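# Place the carton alone and flat on the pad

## Task

Set the carton on the pad so it is the only thing there, lies in the same orientation as shown in the reference goal picture, and has no part hanging beyond the pad's border; nothing may be tipped over along the way.

## Robot and tools

Robot: two arms, left_arm and right_arm, each ending in a parallel two-finger gripper with a wrist camera. Root links in the scene frame: left_arm at (-0.014, +0.351, 0) with quat_wxyz (+1.000, 0, 0, -0.012); right_arm at (-0.019, -0.282, 0) with quat_wxyz (+1.000, 0, 0, +0.015). A two-camera stand is fixed to the floor behind the arms. Loose objects may occasionally get a small shove from outside.

Frame: every hand pose, velocity and target is in the scene frame. Its origin sits at table-top height, halfway between the nominal arm bases; +x points out over the table, +z up, and left_arm is on the +y side (arm names do not match image left/right). Gripper axes: fingers extend along the gripper's +z, and they open and close along its y. end_effector_position is the point between the finger pads, roughly 1 cm short of the tips. Reported hand pose may be off by a few centimetres, more when stretched.

Row layout (used by every motion tool): 16 plain numbers, always both arms: left_arm x, y, z, qw, qx, qy, qz, opening, then right_arm x, y, z, qw, qx, qy, qz, opening. x, y, z are an absolute target position in metres in the scene frame; the quaternion is an absolute target orientation, w first. Opening runs from -1 (closed) to +1 (fully open, 0.094 m); it is a target, not a change. To keep an arm still, resend exactly the pose from the last result before it stopped moving, with its desired opening; to keep an orientation, repeat the same quaternion each row rather than copying the drifted reported one. A 0 opening is a real command, so resend the present one to leave a gripper alone.

execute_actions(actions, cameras): actions is a list of actions; each action is a list of up to 15 rows, one per 1/30 s control step, with the last row held for the remaining steps. Each arm's target must lie within 0.6 m of that gripper's current position along each of its own axes, or the action is rejected for both arms; a malformed action or a failing first action rejects the whole call. The controller limits each step's orientation change to 40 degrees from the measured one and may fall short, so follow up. An empty actions list returns the state plus all camera images.

move(target, speed, blend, opening_speed, grip_force, blocking, cameras): drives each gripper in a straight line from its Hand target to the given row (or through a list of up to 15 rows), no 0.6 m limit. speed is top path speed in m/s, 0.002 to 4.3, default 0.25 (rotation up to twice that in rad/s); one value or one per target. blend, in metres, rounds corners between listed targets; 0 stops at each. opening_speed is how fast the commanded opening changes, in scale units per second, at least 0.2. grip_force is the per-pad force cap in newtons, 10 to 50, one value or one per arm; it persists, and lower values close slowly. blocking=false returns early while the move continues; a new move replaces it. Paths ignore obstacles and the other arm, and avoid passing near an arm's own base (go around it). The result adds a move: line giving the ending per arm (done, off_target, moving, held, fault) and limits such as paced or held.

wait(seconds 0 to 10): lets the scene run with commands held. stop(): brakes a running move. zoom_image(camera, region): enlarges [x0, y0, x1, y1] pixels of one camera's latest image, at most 504 by 504. show_instructions(): shows the reference goal picture. read_manual(section): licence text only. finished_scene(scene): ends the current scene, irreversibly; give its number.

Cameras: cam_head_left, cam_head_right, cam_left_wrist, cam_right_wrist, all 504x504. Request them with cameras, e.g. ["all"].

Results: each gripper's end_effector_position and end_effector_quat_wxyz, Hand target (where the arm is now heading), Tool commands, joint positions (last entry the finger opening in metres), joint velocities, joint torques, grip_measured (opening on the -1 to +1 scale, up to ~2.5 mm wide when empty, narrower than the part under squeeze) and grip_effort_nm (gripper motor effort; negative means closing, and it does not settle at zero). A resting arm can sit a few centimetres from its command because of friction and weight; that alone does not mean contact. MOTOR HOT warns of overheating; at 100 °C an OVER-TEMPERATURE FAULT drops that arm for 30 to 60 s or more. Holding loads, staying stretched or pushing on unreachable poses heat motors.

Avoid: letting any object fall off the table or drop from height, releasing moving objects, fast impacts, hard presses against fixed or heavy things, and any contact or squeeze between the two arms or grippers (including closing one gripper on the other's fingers). To release, command an opening well above grip_measured. Use slow moves near contact; faster moves hit harder and targets set deeper past contact press harder.

Each tool is called in YAML: its name, and indented under it one key for each argument.

Reference images:

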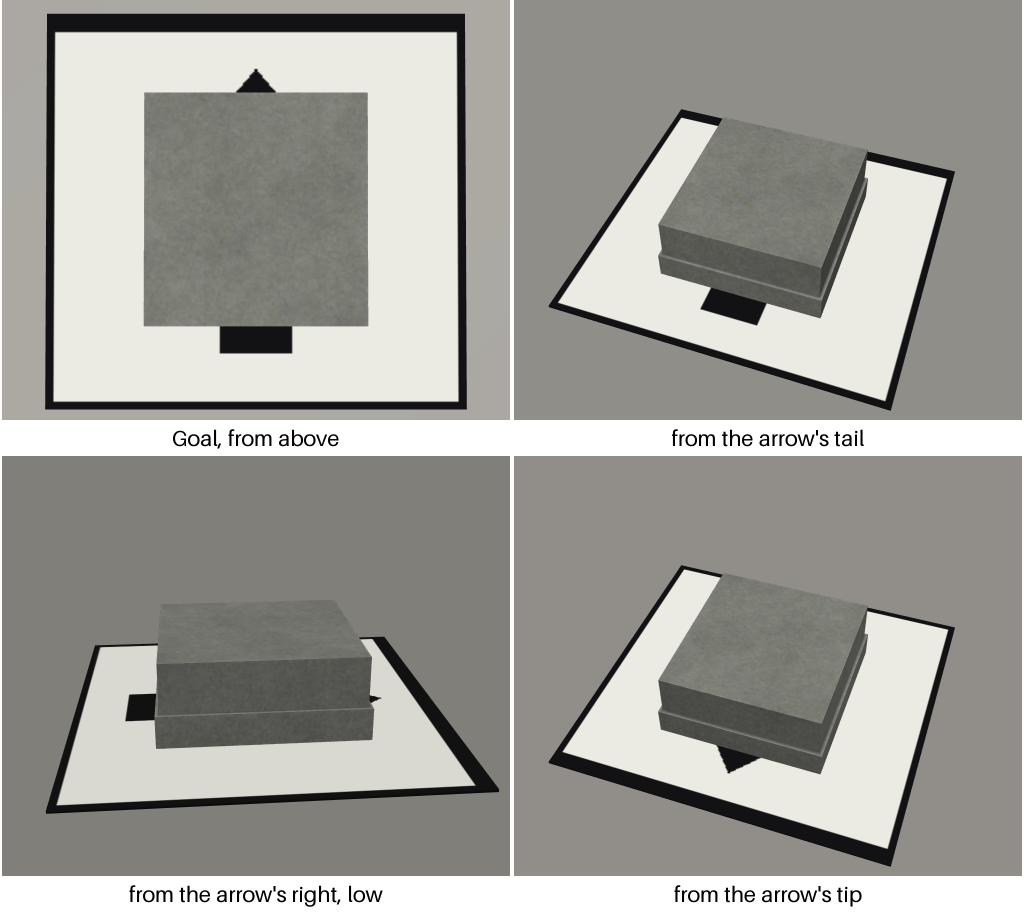

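## Session

execute_actions:
  actions: []

Scene clock: 0.00 s.
left_arm: end_effector_position=(+0.6885, -0.1774, +0.2222) grip_measured=+1.000 grip_effort_nm=n/a end_effector_quat_wxyz=(+0.435, +0.193, +0.686, -0.551) | right_arm: end_effector_position=(+0.6713, -0.5310, +0.3664) grip_measured=+1.000 grip_effort_nm=n/a end_effector_quat_wxyz=(+0.536, -0.088, +0.840, +0.006)
Joint positions: left_arm=[-0.5 2.246 1.822 0.405 0.652 -0.616 0.094] | right_arm=[-0.493 1.734 1.692 -0.47 -0.518 -0.365 0.094]
Joint velocities: within noise
Joint torques (N m): no reading
Heat: left arm: hottest wrist yaw 22 °C; right arm: hottest shoulder 21 °C.
Hand target: left_arm +0.6926, -0.1798, +0.2229; +0.439, +0.194, +0.683, -0.551 | right_arm +0.6761, -0.5334, +0.3721; +0.541, -0.089, +0.836, +0.003
Tool commands: left_gripper/opening=+1.0 right_gripper/opening=+1.0

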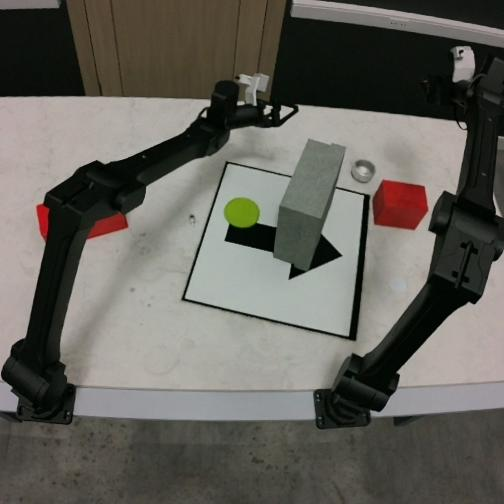

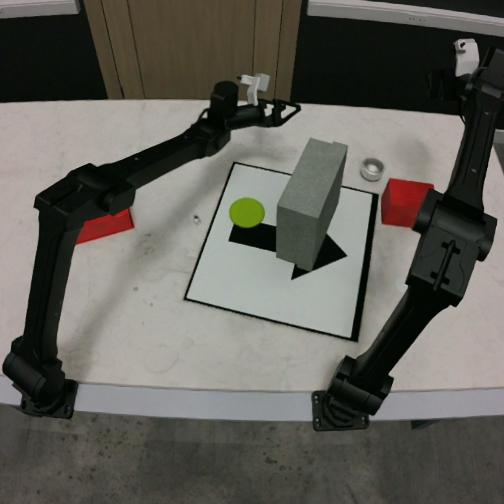

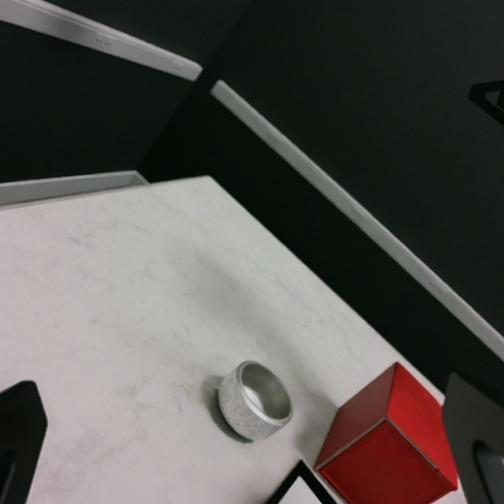

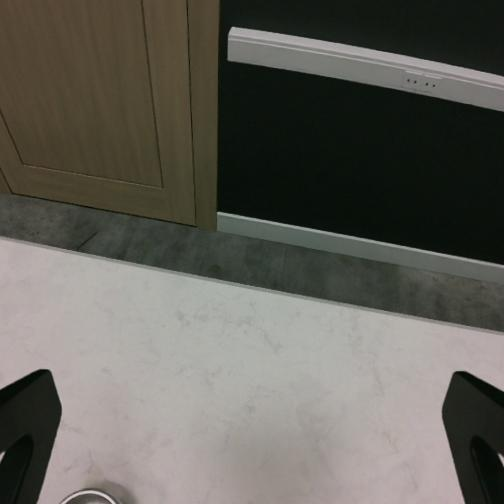

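zoom_image:
  camera: "cam_head_left"
  region: [170, 120, 390, 350]

zoom_image:
  camera: "cam_head_right"
  region: [170, 120, 390, 350]

show_instructions:

Scaled by 2.191 from the camera's 504x504 image, which has a finer 720x720 frame.

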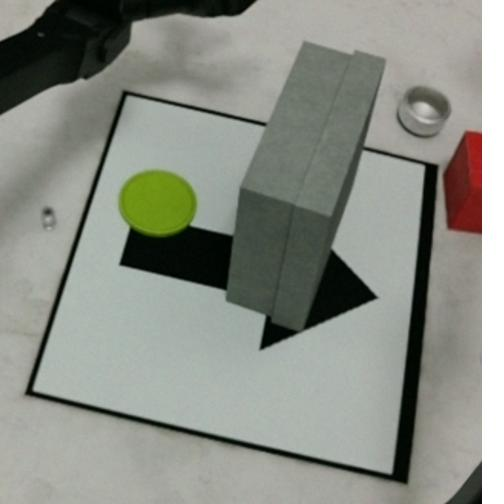

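Scaled by 2.191 from the camera's 504x504 image, which has a finer 720x720 frame.

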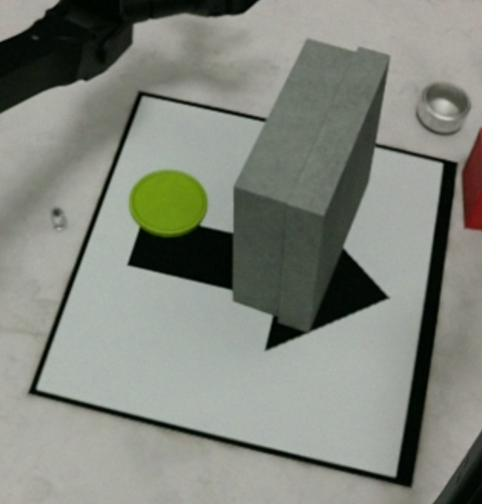

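Reference images for this scene: manual.

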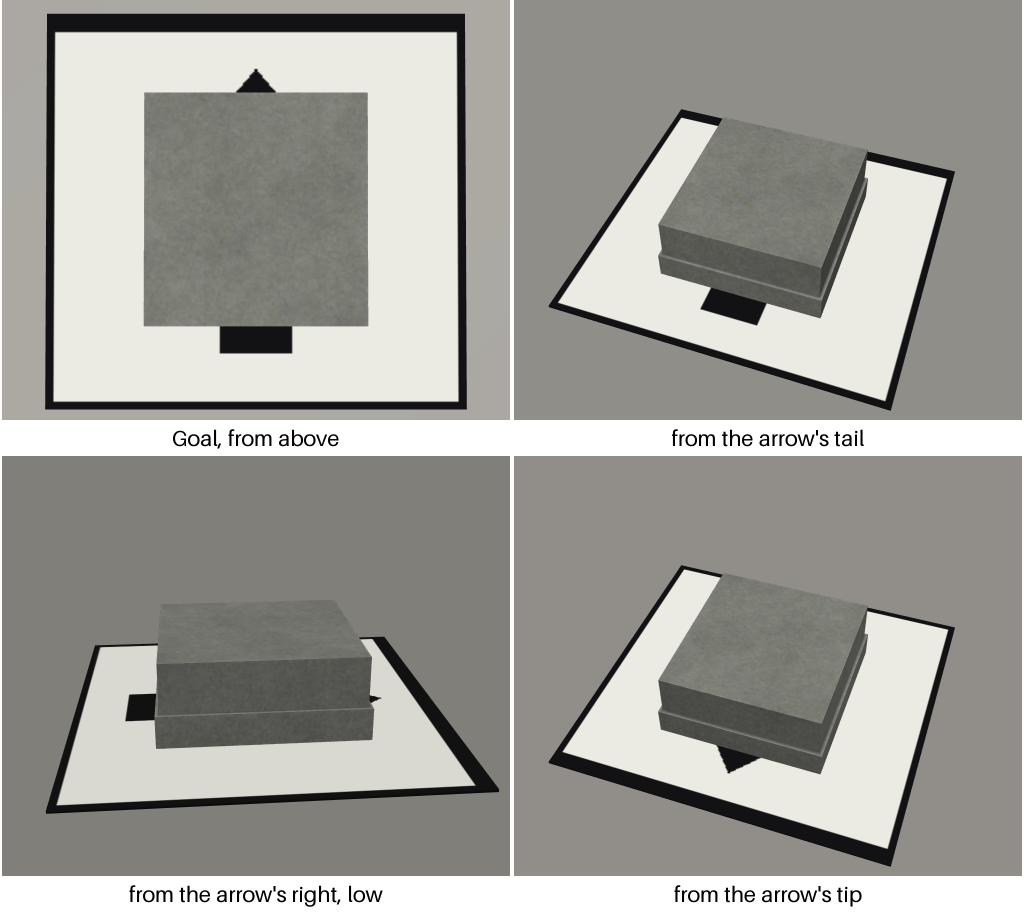

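move:
  target:
    - [0.6, -0.05, 0.36, 0.4838, 0.4401, 0.6909, -0.3082, 1, 0.6, -0.53, 0.4, 0.519, -0.2183, 0.8146, 0.1391, 1]
    - [0.375, 0.087, 0.33, 0.4838, 0.4401, 0.6909, -0.3082, 1, 0.45, -0.5, 0.36, 0.519, -0.2183, 0.8146, 0.1391, 1]
  blend: [0.05, 0]
  speed: 0.35
  cameras: ["all"]

Scene clock: 68.13 s.
left_arm: end_effector_position=(+0.3766, +0.0816, +0.3381) grip_measured=+1.000 grip_effort_nm=-0.01 end_effector_quat_wxyz=(+0.489, +0.440, +0.686, -0.311) | right_arm: end_effector_position=(+0.4546, -0.4963, +0.3621) grip_measured=+1.000 grip_effort_nm=0.00 end_effector_quat_wxyz=(+0.521, -0.222, +0.813, +0.139)
Joint positions: left_arm=[-0.333 1.072 0.894 -0.277 0.726 0.318 0.094] | right_arm=[-0.747 1.397 1.347 -0.914 -1.036 -0.898 0.094]
Joint torques (N m): left_arm=[0.62 -10.05 9.73 1.26 0.45 0.03] | right_arm=[-1.03 -11.11 9.99 0.12 -0.61 -0.21]
Heat: left arm: hottest elbow 24 °C; right arm: hottest elbow 26 °C.
Hand target: left_arm +0.3750, +0.0868, +0.3300; +0.484, +0.440, +0.691, -0.308 | right_arm +0.4501, -0.4999, +0.3601; +0.519, -0.218, +0.815, +0.139
Off the commanded pose: left_arm 0.010 m, 1 deg | right_arm 0.006 m, 1 deg.
move: done

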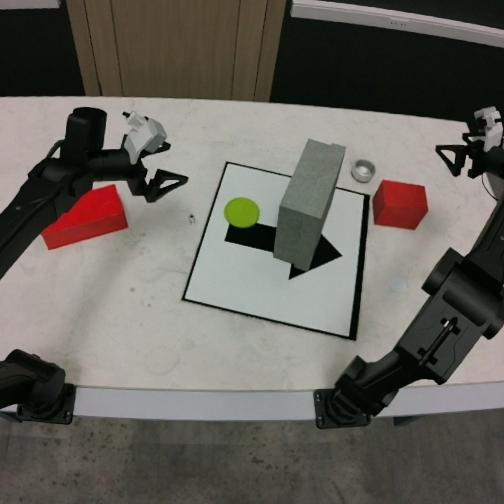

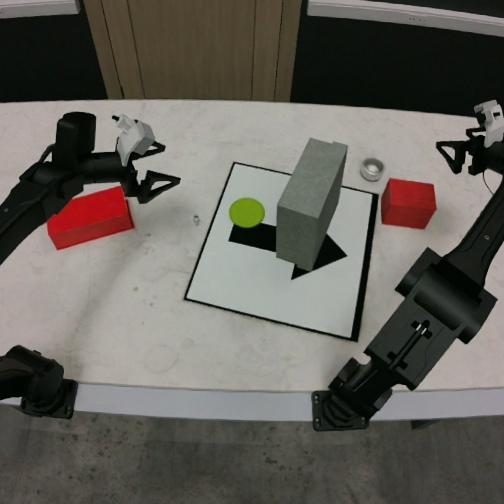

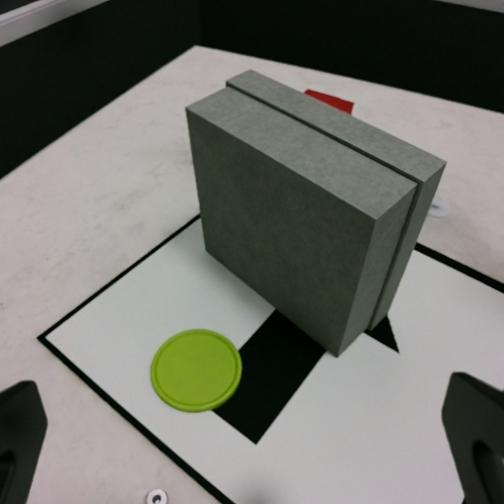

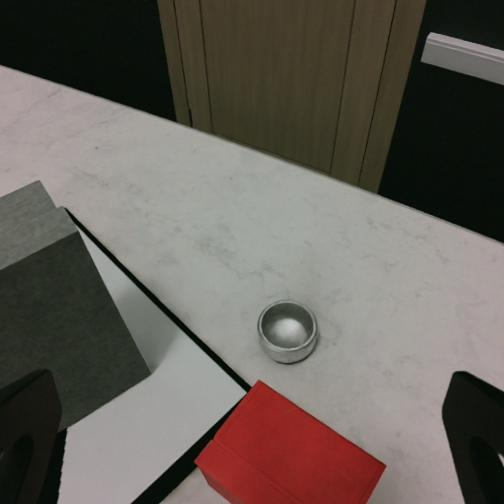

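zoom_image:
  camera: "cam_left_wrist"
  region: [300, 140, 460, 370]

zoom_image:
  camera: "cam_left_wrist"
  region: [170, 50, 460, 270]

zoom_image:
  camera: "cam_right_wrist"
  region: [0, 160, 220, 504]

Scaled by 2.191 from the camera's 504x504 image, which has a finer 720x720 frame.

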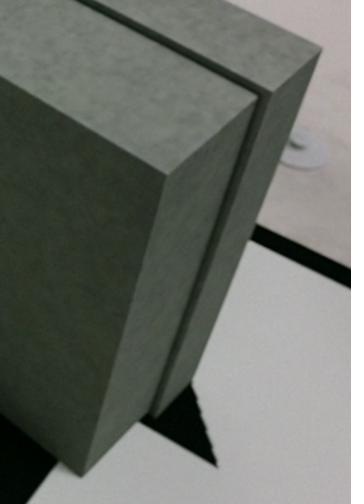

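Scaled by 1.738 from the camera's 504x504 image, which has a finer 720x720 frame.

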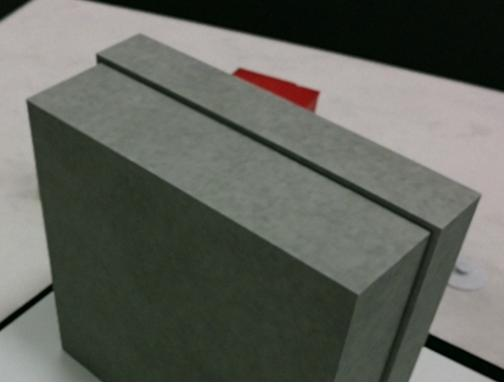

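Scaled by 1.465 from the camera's 504x504 image, which has a finer 720x720 frame.

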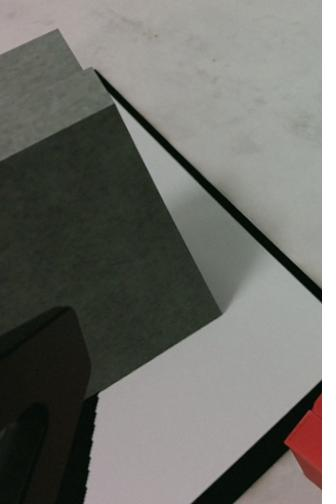

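move:
  target:
    - [0.46, -0.1, 0.26, 0, -0.4462, 0.8949, 0, 1, 0.4546, -0.4963, 0.3621, 0.521, -0.222, 0.813, 0.139, 1]
    - [0.4856, -0.139, 0.1, 0, -0.4462, 0.8949, 0, 1, 0.4546, -0.4963, 0.3621, 0.521, -0.222, 0.813, 0.139, 1]
  blend: [0.03, 0]
  cameras: ["all"]

Scene clock: 215.47 s.
left_arm: end_effector_position=(+0.4876, -0.1301, +0.1153) grip_measured=+1.000 grip_effort_nm=-0.02 end_effector_quat_wxyz=(+0.004, -0.445, +0.895, -0.004) | right_arm: end_effector_position=(+0.4546, -0.4963, +0.3621) grip_measured=+1.000 grip_effort_nm=0.01 end_effector_quat_wxyz=(+0.521, -0.222, +0.813, +0.139)
Joint positions: left_arm=[-0.741 2.243 2.187 -1.505 -0.004 -1.688 0.094] | right_arm=[-0.747 1.397 1.347 -0.914 -1.036 -0.898 0.094]
Joint torques (N m): left_arm=[-0.85 -24.47 10.39 0.61 0.11 -0.17] | right_arm=[-0.09 -12.45 10.32 0.66 -0.55 -0.01]
Heat: left arm: hottest elbow 26 °C; right arm: hottest elbow 23 °C.
Hand target: left_arm +0.4853, -0.1386, +0.1000; +0.000, -0.446, +0.895, +0.000 | right_arm +0.4546, -0.4963, +0.3621; +0.521, -0.222, +0.813, +0.139
Off the commanded pose: left_arm 0.018 m, 1 deg | right_arm 0.000 m, 0 deg.
move: off_target (left_arm)

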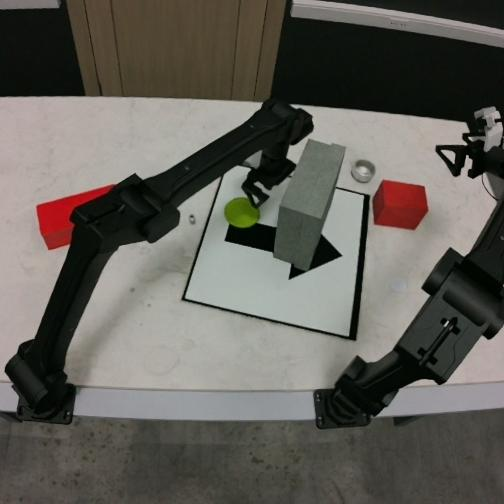

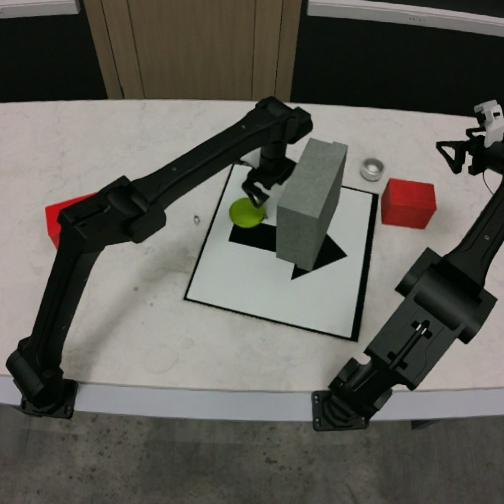

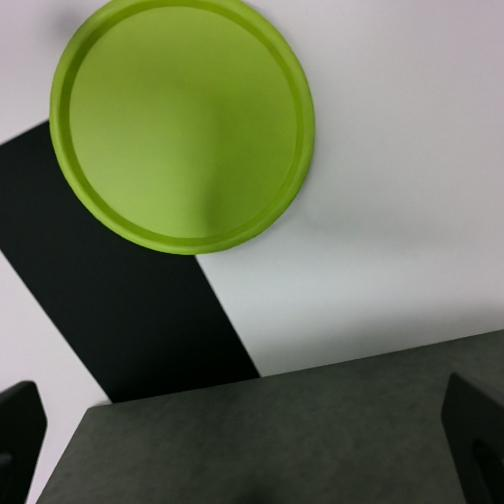

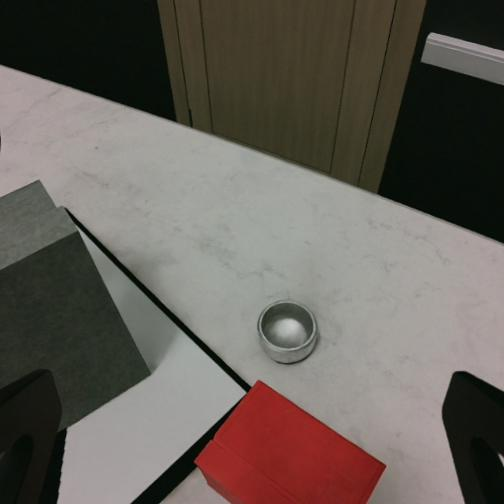

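move:
  target: [0.453, -0.136, 0.02, 0, -0.4462, 0.8949, 0, 0.75, 0.4546, -0.4963, 0.3621, 0.521, -0.222, 0.813, 0.139, 1]
  cameras: ["all"]
  speed: 0.12

Scene clock: 230.10 s.
left_arm: end_effector_position=(+0.4631, -0.1313, +0.0280) grip_measured=+0.752 grip_effort_nm=-0.09 end_effector_quat_wxyz=(+0.002, -0.447, +0.894, -0.003) | right_arm: end_effector_position=(+0.4546, -0.4963, +0.3621) grip_measured=+1.000 grip_effort_nm=0.01 end_effector_quat_wxyz=(+0.521, -0.222, +0.813, +0.139)
Joint positions: left_arm=[-0.767 2.24 1.95 -1.273 -0.003 -1.718 0.082] | right_arm=[-0.747 1.397 1.347 -0.914 -1.036 -0.898 0.094]
Joint torques (N m): left_arm=[-1.26 -26.23 7.71 0.77 0.06 -0.19] | right_arm=[0.26 -11.4 10.18 0.61 -0.55 -0.08]
Heat: left arm: hottest elbow 25 °C; right arm: hottest elbow 24 °C.
Hand target: left_arm +0.4530, -0.1358, +0.0202; +0.000, -0.446, +0.895, +0.000 | right_arm +0.4546, -0.4963, +0.3621; +0.521, -0.222, +0.813, +0.139
Off the commanded pose: left_arm 0.014 m, 0 deg | right_arm 0.000 m, 0 deg.
move: off_target (left_arm)

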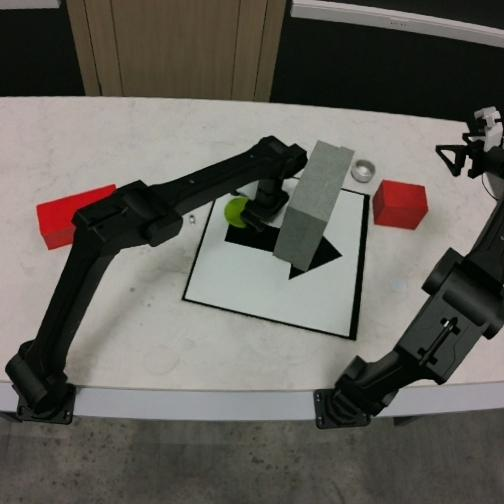

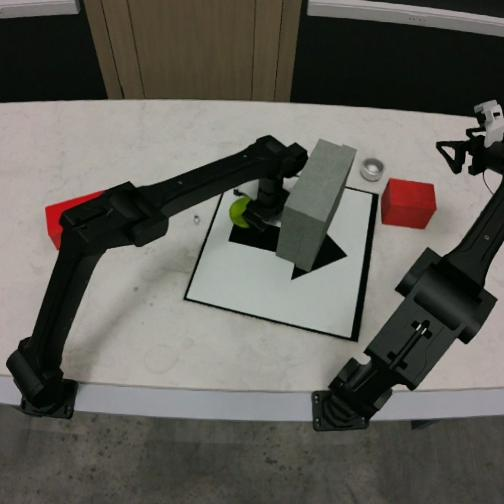

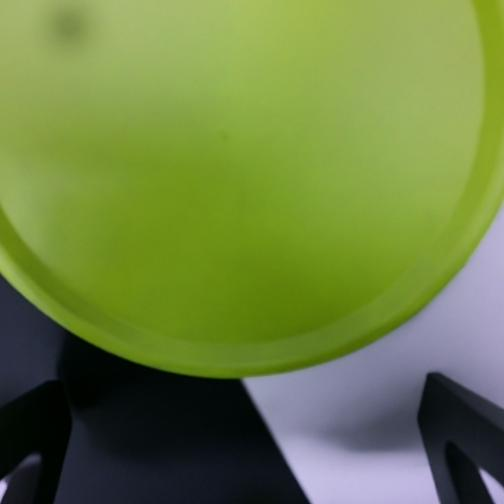

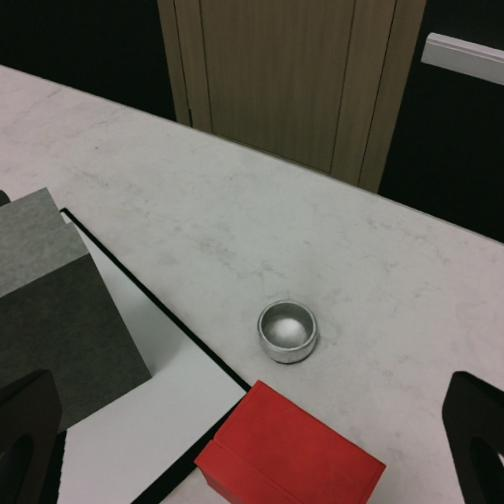

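zoom_image:
  camera: "cam_head_left"
  region: [200, 110, 400, 310]

Scaled by 2.520 from the camera's 504x504 image, which has a finer 720x720 frame.

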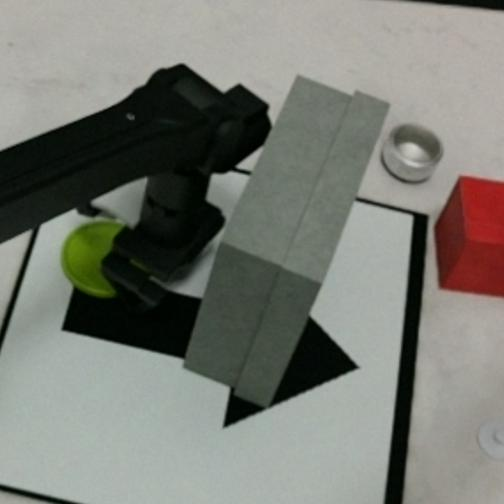

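move:
  target:
    - [0.462, -0.112, 0.045, 0, -0.4462, 0.8949, 0, 0.75, 0.4546, -0.4963, 0.3621, 0.521, -0.222, 0.813, 0.139, 1]
    - [0.475, -0.08, 0.1, 0, -0.4462, 0.8949, 0, 0.75, 0.4546, -0.4963, 0.3621, 0.521, -0.222, 0.813, 0.139, 1]
  cameras: ["all"]
  speed: 0.04
  blend: [0.02, 0]

Scene clock: 240.47 s.
left_arm: end_effector_position=(+0.4719, -0.0847, +0.0933) grip_measured=+0.752 grip_effort_nm=-0.10 end_effector_quat_wxyz=(+0.001, -0.448, +0.894, +0.002) | right_arm: end_effector_position=(+0.4546, -0.4963, +0.3621) grip_measured=+1.000 grip_effort_nm=0.00 end_effector_quat_wxyz=(+0.521, -0.222, +0.813, +0.139)
Joint positions: left_arm=[-0.707 2.124 1.924 -1.373 -0.003 -1.66 0.082] | right_arm=[-0.747 1.397 1.347 -0.914 -1.036 -0.898 0.094]
Joint torques (N m): left_arm=[0.5 -25.99 9.66 -0.08 0.06 0.04] | right_arm=[-0.44 -12.51 10.3 1.06 -0.55 -0.06]
Heat: left arm: hottest elbow 25 °C; right arm: hottest elbow 24 °C.
Hand target: left_arm +0.4750, -0.0801, +0.1001; +0.000, -0.446, +0.895, +0.000 | right_arm +0.4546, -0.4963, +0.3621; +0.521, -0.222, +0.813, +0.139
Off the commanded pose: left_arm 0.009 m, 0 deg | right_arm 0.000 m, 0 deg.
move: done; blend cut to 0.0178 m at target 1

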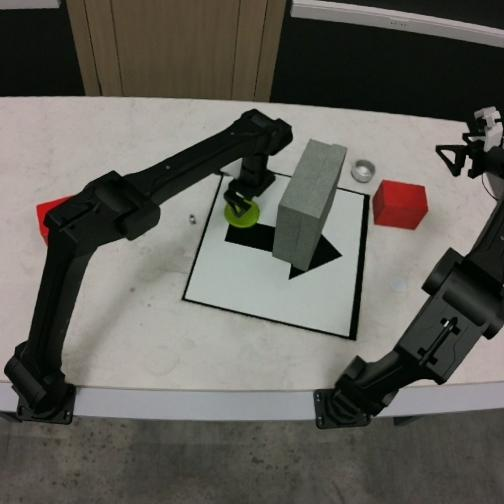

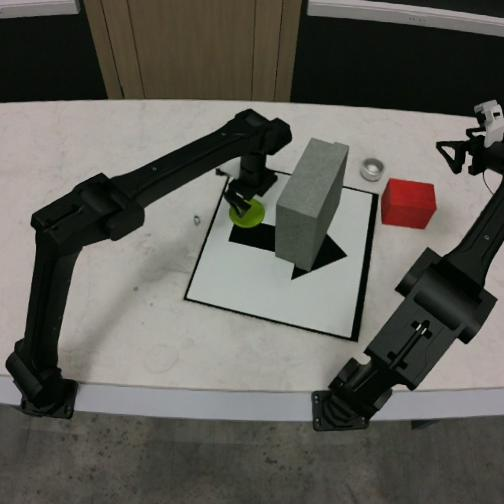

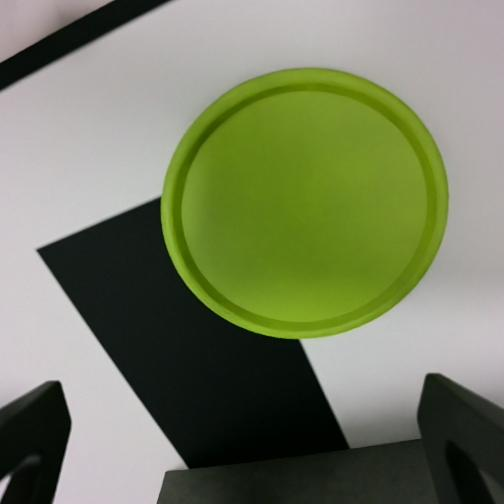

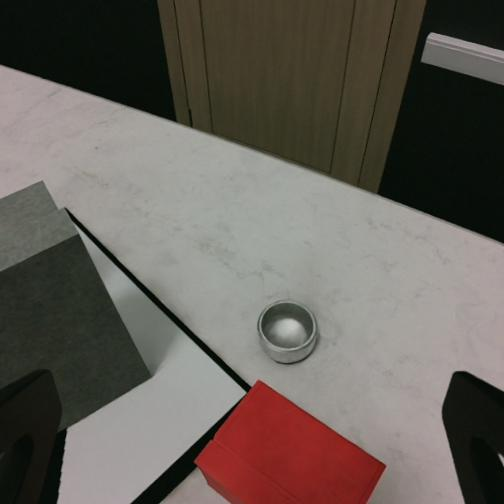

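move:
  target:
    - [0.462, -0.115, 0.09, -0.0935, -0.4437, 0.89, -0.0466, 0.75, 0.4546, -0.4963, 0.3621, 0.521, -0.222, 0.813, 0.139, 1]
    - [0.46, -0.126, 0.02, -0.0935, -0.4437, 0.89, -0.0466, 0.75, 0.4546, -0.4963, 0.3621, 0.521, -0.222, 0.813, 0.139, 1]
  cameras: ["cam_head_left", "cam_left_wrist"]
  speed: 0.08
  blend: [0.02, 0]

Scene clock: 256.57 s.
left_arm: end_effector_position=(+0.4643, -0.1256, +0.0437) grip_measured=+0.752 grip_effort_nm=-0.10 end_effector_quat_wxyz=(-0.086, -0.443, +0.890, -0.060) | right_arm: end_effector_position=(+0.4546, -0.4963, +0.3621) grip_measured=+1.000 grip_effort_nm=0.00 end_effector_quat_wxyz=(+0.521, -0.222, +0.813, +0.139)
Joint positions: left_arm=[-0.707 2.19 1.893 -1.226 0.205 -1.659 0.082] | right_arm=[-0.747 1.397 1.347 -0.914 -1.036 -0.898 0.094]
Joint torques (N m): left_arm=[-0.44 -23.06 8.53 0.72 0.27 -0.08] | right_arm=[-1.03 -12.34 10.19 0.83 -0.62 -0.02]
Heat: left arm: hottest elbow 24 °C; right arm: hottest elbow 24 °C.
Hand target: left_arm +0.4596, -0.1254, +0.0204; -0.093, -0.444, +0.890, -0.046 | right_arm +0.4546, -0.4963, +0.3621; +0.521, -0.222, +0.813, +0.139
Off the commanded pose: left_arm 0.024 m, 2 deg | right_arm 0.000 m, 0 deg.
move: off_target (left_arm)
Images, in order (width x height): cam_head_left 504x504, cam_left_wrist 504x504.

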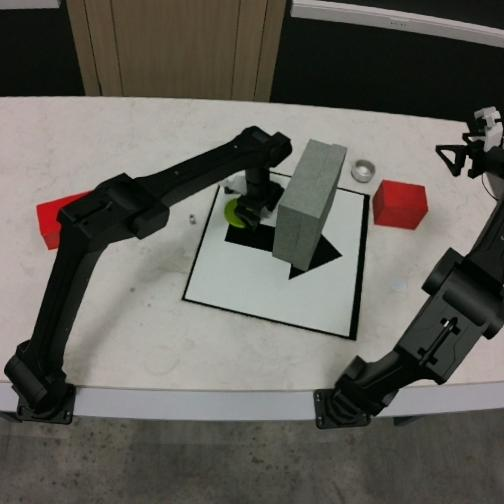

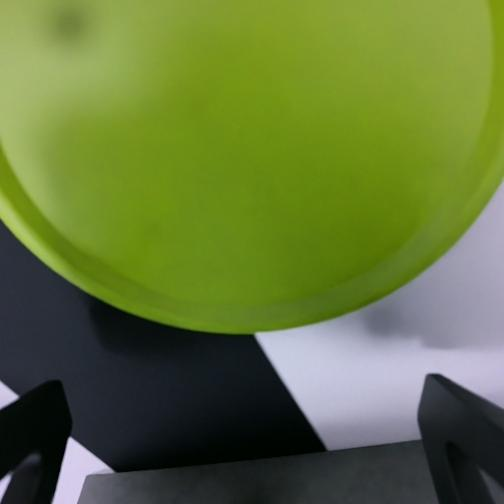

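move:
  target: [0.459, -0.127, -0.004, -0.0935, -0.4437, 0.89, -0.0466, 0.75, 0.4546, -0.4963, 0.3621, 0.521, -0.222, 0.813, 0.139, 1]
  cameras: ["cam_head_left", "cam_left_wrist"]
  speed: 0.05

Scene clock: 259.23 s.
left_arm: end_effector_position=(+0.4661, -0.1275, +0.0262) grip_measured=+0.752 grip_effort_nm=-0.10 end_effector_quat_wxyz=(-0.085, -0.442, +0.890, -0.065) | right_arm: end_effector_position=(+0.4546, -0.4963, +0.3621) grip_measured=+1.000 grip_effort_nm=0.00 end_effector_quat_wxyz=(+0.521, -0.222, +0.813, +0.139)
Joint positions: left_arm=[-0.707 2.206 1.873 -1.18 0.206 -1.659 0.082] | right_arm=[-0.747 1.397 1.347 -0.914 -1.036 -0.898 0.094]
Joint torques (N m): left_arm=[-0.56 -22.65 8.02 0.88 0.22 -0.1] | right_arm=[-0.32 -11.11 10.1 0.95 -0.62 -0.01]
Heat: left arm: hottest elbow 24 °C; right arm: hottest elbow 24 °C.
Hand target: left_arm +0.4585, -0.1262, -0.0032; -0.093, -0.444, +0.890, -0.047 | right_arm +0.4546, -0.4963, +0.3621; +0.521, -0.222, +0.813, +0.139
Off the commanded pose: left_arm 0.031 m, 2 deg | right_arm 0.000 m, 0 deg.
move: off_target (left_arm)
Images, in order (width x height): cam_head_left 504x504, cam_left_wrist 504x504.

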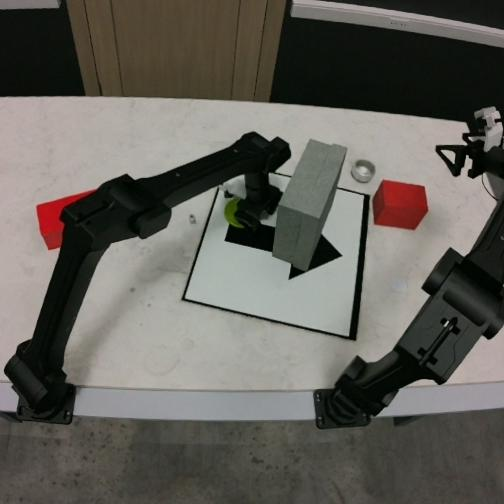

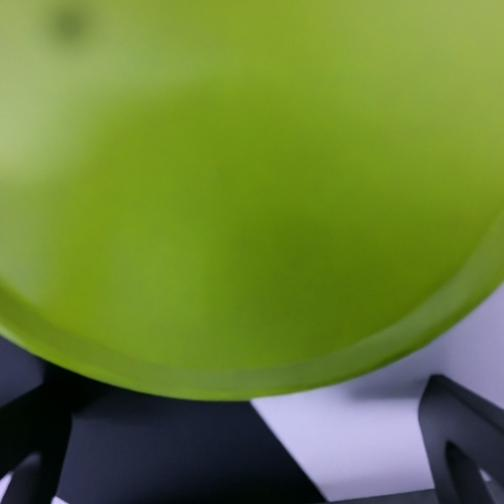

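move:
  target: [0.457, -0.127, -0.018, -0.0935, -0.4437, 0.89, -0.0466, 0.75, 0.4546, -0.4963, 0.3621, 0.521, -0.222, 0.813, 0.139, 1]
  cameras: ["cam_head_left", "cam_left_wrist"]
  speed: 0.05

Scene clock: 262.97 s.
left_arm: end_effector_position=(+0.4670, -0.1289, +0.0242) grip_measured=+0.752 grip_effort_nm=-0.09 end_effector_quat_wxyz=(-0.084, -0.442, +0.890, -0.070) | right_arm: end_effector_position=(+0.4546, -0.4963, +0.3621) grip_measured=+1.000 grip_effort_nm=0.01 end_effector_quat_wxyz=(+0.521, -0.222, +0.813, +0.139)
Joint positions: left_arm=[-0.707 2.206 1.867 -1.164 0.208 -1.659 0.082] | right_arm=[-0.747 1.397 1.347 -0.914 -1.036 -0.898 0.094]
Joint torques (N m): left_arm=[-0.73 -21.6 6.89 1.44 0.07 -0.11] | right_arm=[0.03 -12.75 10.07 0.88 -0.51 -0.01]
Heat: left arm: hottest elbow 24 °C; right arm: hottest elbow 24 °C.
Hand target: left_arm +0.4558, -0.1255, -0.0165; -0.093, -0.444, +0.890, -0.046 | right_arm +0.4546, -0.4963, +0.3621; +0.521, -0.222, +0.813, +0.139
Off the commanded pose: left_arm 0.043 m, 3 deg | right_arm 0.000 m, 0 deg.
move: off_target (left_arm)
Images, in order (width x height): cam_head_left 504x504, cam_left_wrist 504x504.

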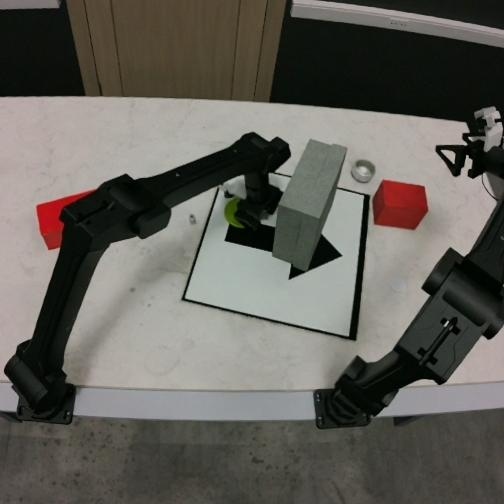

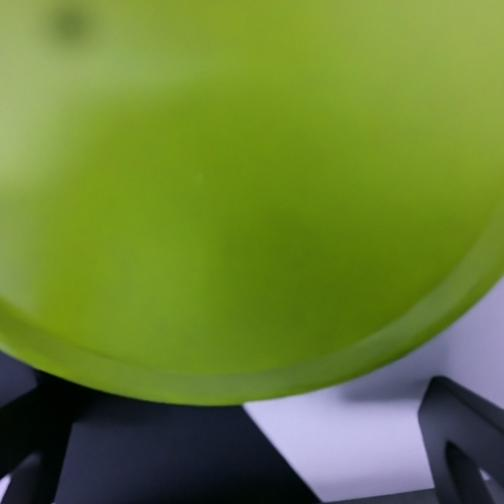

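move:
  target:
    - [0.459, -0.127, 0.004, -0.0935, -0.4437, 0.89, -0.0466, 0.75, 0.4546, -0.4963, 0.3621, 0.521, -0.222, 0.813, 0.139, 1]
    - [0.52, -0.044, 0.004, -0.0935, -0.4437, 0.89, -0.0466, 0.75, 0.4546, -0.4963, 0.3621, 0.521, -0.222, 0.813, 0.139, 1]
  cameras: ["cam_head_left", "cam_left_wrist"]
  speed: 0.06
  blend: [0.004, 0]

Scene clock: 272.17 s.
left_arm: end_effector_position=(+0.5147, -0.0598, +0.0245) grip_measured=+0.752 grip_effort_nm=-0.09 end_effector_quat_wxyz=(-0.089, -0.437, +0.893, -0.065) | right_arm: end_effector_position=(+0.4546, -0.4963, +0.3621) grip_measured=+1.000 grip_effort_nm=0.01 end_effector_quat_wxyz=(+0.521, -0.222, +0.813, +0.139)
Joint positions: left_arm=[-0.579 2.206 1.867 -1.205 0.22 -1.517 0.082] | right_arm=[-0.747 1.397 1.347 -0.914 -1.036 -0.898 0.094]
Joint torques (N m): left_arm=[1.38 -23.06 9.09 -0.13 -0.29 0.05] | right_arm=[-0.15 -11.16 10.07 0.53 -0.53 -0.05]
Heat: left arm: hottest elbow 24 °C; right arm: hottest elbow 24 °C.
Hand target: left_arm +0.5193, -0.0438, +0.0044; -0.094, -0.444, +0.890, -0.047 | right_arm +0.4546, -0.4963, +0.3621; +0.521, -0.222, +0.813, +0.139
Off the commanded pose: left_arm 0.026 m, 2 deg | right_arm 0.000 m, 0 deg.
move: off_target (left_arm)
Images, in order (width x height): cam_head_left 504x504, cam_left_wrist 504x504.

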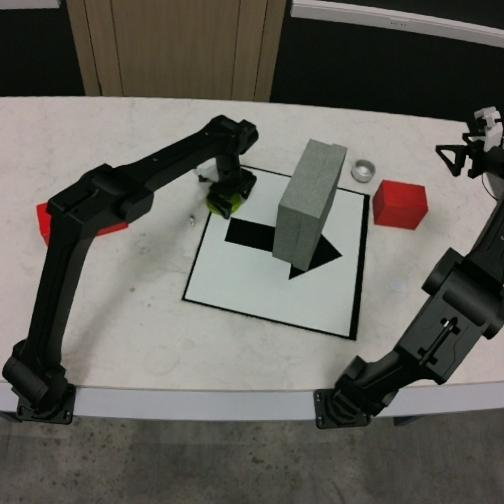

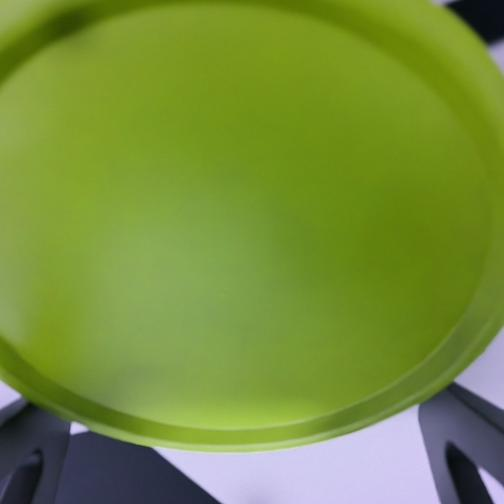

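move:
  target: [0.585, 0.005, 0.004, -0.0935, -0.4437, 0.89, -0.0466, 0.75, 0.4546, -0.4963, 0.3621, 0.521, -0.222, 0.813, 0.139, 1]
  cameras: ["cam_head_left", "cam_left_wrist"]
  speed: 0.06

Scene clock: 277.03 s.
left_arm: end_effector_position=(+0.5729, -0.0015, +0.0262) grip_measured=+0.752 grip_effort_nm=-0.09 end_effector_quat_wxyz=(-0.091, -0.439, +0.892, -0.059) | right_arm: end_effector_position=(+0.4546, -0.4963, +0.3621) grip_measured=+1.000 grip_effort_nm=0.00 end_effector_quat_wxyz=(+0.521, -0.222, +0.813, +0.139)
Joint positions: left_arm=[-0.461 2.276 1.998 -1.305 0.217 -1.4 0.082] | right_arm=[-0.747 1.397 1.347 -0.914 -1.036 -0.898 0.094]
Joint torques (N m): left_arm=[0.91 -21.95 12.4 -0.16 -0.31 0.01] | right_arm=[-0.67 -11.22 10.25 0.8 -0.49 -0.03]
Heat: left arm: hottest elbow 24 °C; right arm: hottest elbow 24 °C.
Hand target: left_arm +0.5838, +0.0057, +0.0044; -0.093, -0.444, +0.890, -0.047 | right_arm +0.4546, -0.4963, +0.3621; +0.521, -0.222, +0.813, +0.139
Off the commanded pose: left_arm 0.026 m, 1 deg | right_arm 0.000 m, 0 deg.
move: off_target (left_arm)
Images, in order (width x height): cam_head_left 504x504, cam_left_wrist 504x504.

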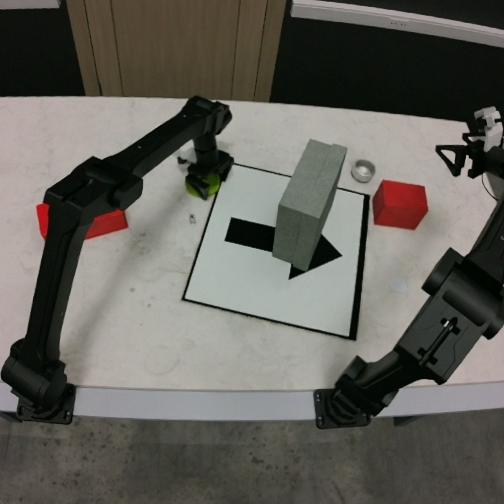

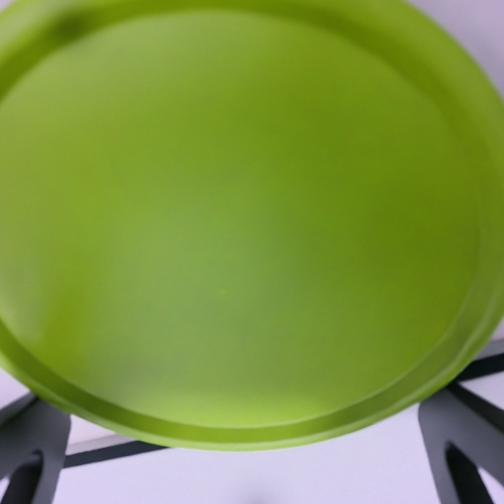

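move:
  target: [0.63, 0.06, 0.004, -0.0935, -0.4437, 0.89, -0.0466, 0.75, 0.4546, -0.4963, 0.3621, 0.521, -0.222, 0.813, 0.139, 1]
  cameras: ["cam_head_left", "cam_left_wrist"]
  speed: 0.06

Scene clock: 282.63 s.
left_arm: end_effector_position=(+0.6210, +0.0555, +0.0260) grip_measured=+0.752 grip_effort_nm=-0.09 end_effector_quat_wxyz=(-0.089, -0.443, +0.890, -0.057) | right_arm: end_effector_position=(+0.4546, -0.4963, +0.3621) grip_measured=+1.000 grip_effort_nm=0.00 end_effector_quat_wxyz=(+0.521, -0.222, +0.813, +0.139)
Joint positions: left_arm=[-0.359 2.342 2.119 -1.381 0.209 -1.304 0.082] | right_arm=[-0.747 1.397 1.347 -0.914 -1.036 -0.898 0.094]
Joint torques (N m): left_arm=[0.5 -22.95 12.67 -0.16 -0.19 0.01] | right_arm=[-0.85 -12.04 10.26 0.62 -0.53 -0.06]
Heat: left arm: hottest elbow 25 °C; right arm: hottest elbow 24 °C.
Hand target: left_arm +0.6289, +0.0605, +0.0043; -0.093, -0.444, +0.890, -0.047 | right_arm +0.4546, -0.4963, +0.3621; +0.521, -0.222, +0.813, +0.139
Off the commanded pose: left_arm 0.024 m, 1 deg | right_arm 0.000 m, 0 deg.
move: off_target (left_arm)
Images, in order (width x height): cam_head_left 504x504, cam_left_wrist 504x504.

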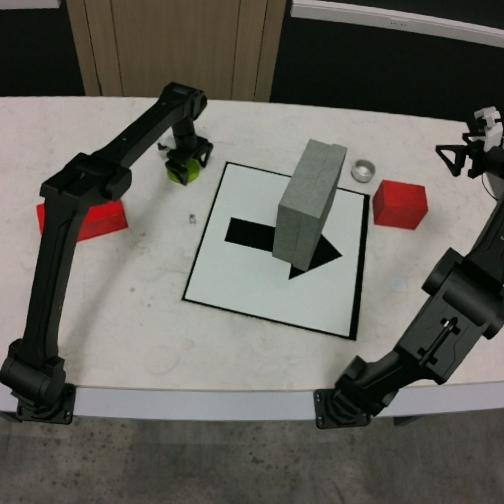

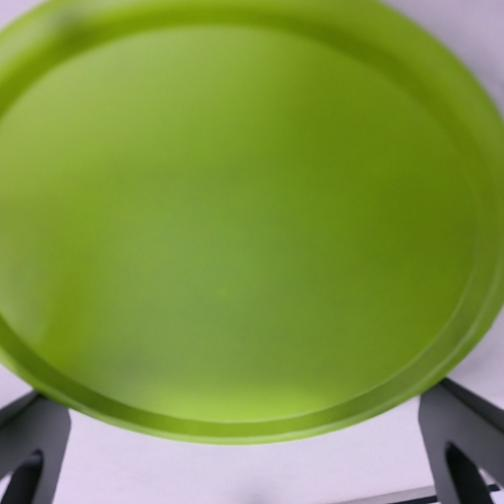

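move:
  target:
    - [0.655, 0.093, 0.004, -0.0935, -0.4437, 0.89, -0.0466, 0.75, 0.4546, -0.4963, 0.3621, 0.521, -0.222, 0.813, 0.139, 1]
    - [0.625, 0.05, 0.02, -0.0935, -0.4437, 0.89, -0.0466, 0.75, 0.4546, -0.4963, 0.3621, 0.521, -0.222, 0.813, 0.139, 1]
    - [0.56, 0.05, 0.25, -0.0935, -0.4437, 0.89, -0.0466, 0.75, 0.4546, -0.4963, 0.3621, 0.521, -0.222, 0.813, 0.139, 1]
  cameras: ["all"]
  speed: [0.06, 0.08, 0.2]
  blend: [0, 0.01, 0]

Scene clock: 290.03 s.
left_arm: end_effector_position=(+0.5571, +0.0574, +0.2497) grip_measured=+0.752 grip_effort_nm=-0.09 end_effector_quat_wxyz=(-0.066, -0.445, +0.889, -0.080) | right_arm: end_effector_position=(+0.4546, -0.4963, +0.3621) grip_measured=+1.000 grip_effort_nm=0.00 end_effector_quat_wxyz=(+0.521, -0.222, +0.813, +0.139)
Joint positions: left_arm=[-0.395 2.038 2.184 -1.677 0.205 -1.352 0.082] | right_arm=[-0.747 1.397 1.347 -0.914 -1.036 -0.898 0.094]
Joint torques (N m): left_arm=[-0.67 -22.59 11.97 -0.03 0.18 -0.18] | right_arm=[-0.62 -12.22 10.09 0.7 -0.59 -0.05]
Heat: left arm: hottest elbow 25 °C; right arm: hottest elbow 24 °C.
Hand target: left_arm +0.5595, +0.0503, +0.2495; -0.067, -0.447, +0.888, -0.081 | right_arm +0.4546, -0.4963, +0.3621; +0.521, -0.222, +0.813, +0.139
Off the commanded pose: left_arm 0.008 m, 5 deg | right_arm 0.000 m, 0 deg.
joint sent to its limit (left arm) — joint 4 (wrist pitch), lower limit. The joint targets are off in orientation, not in position.
move: off_target (left_arm)

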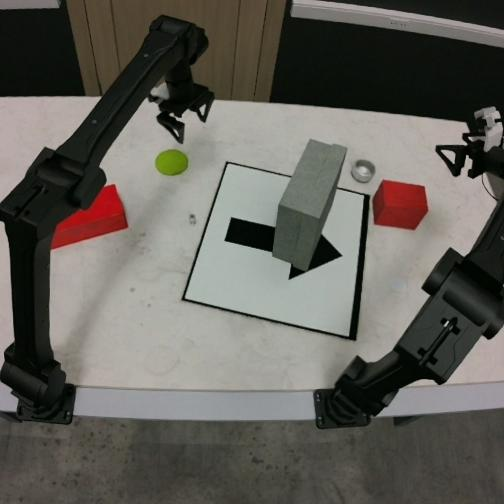

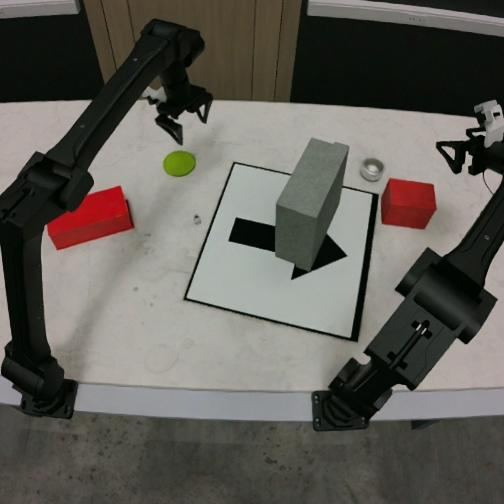

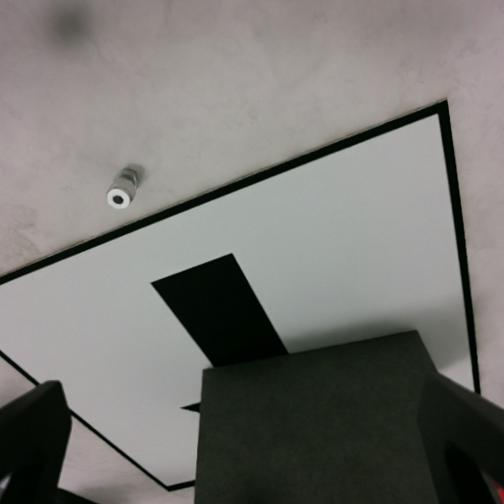

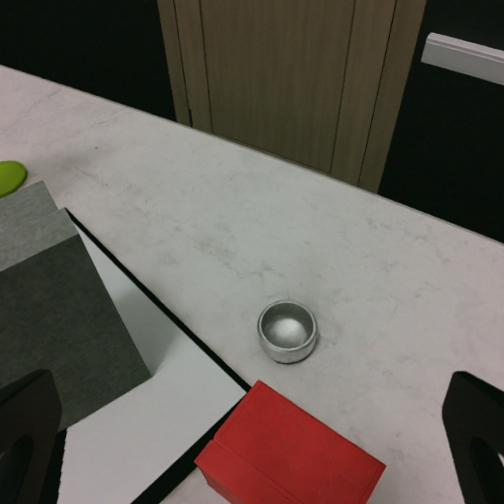

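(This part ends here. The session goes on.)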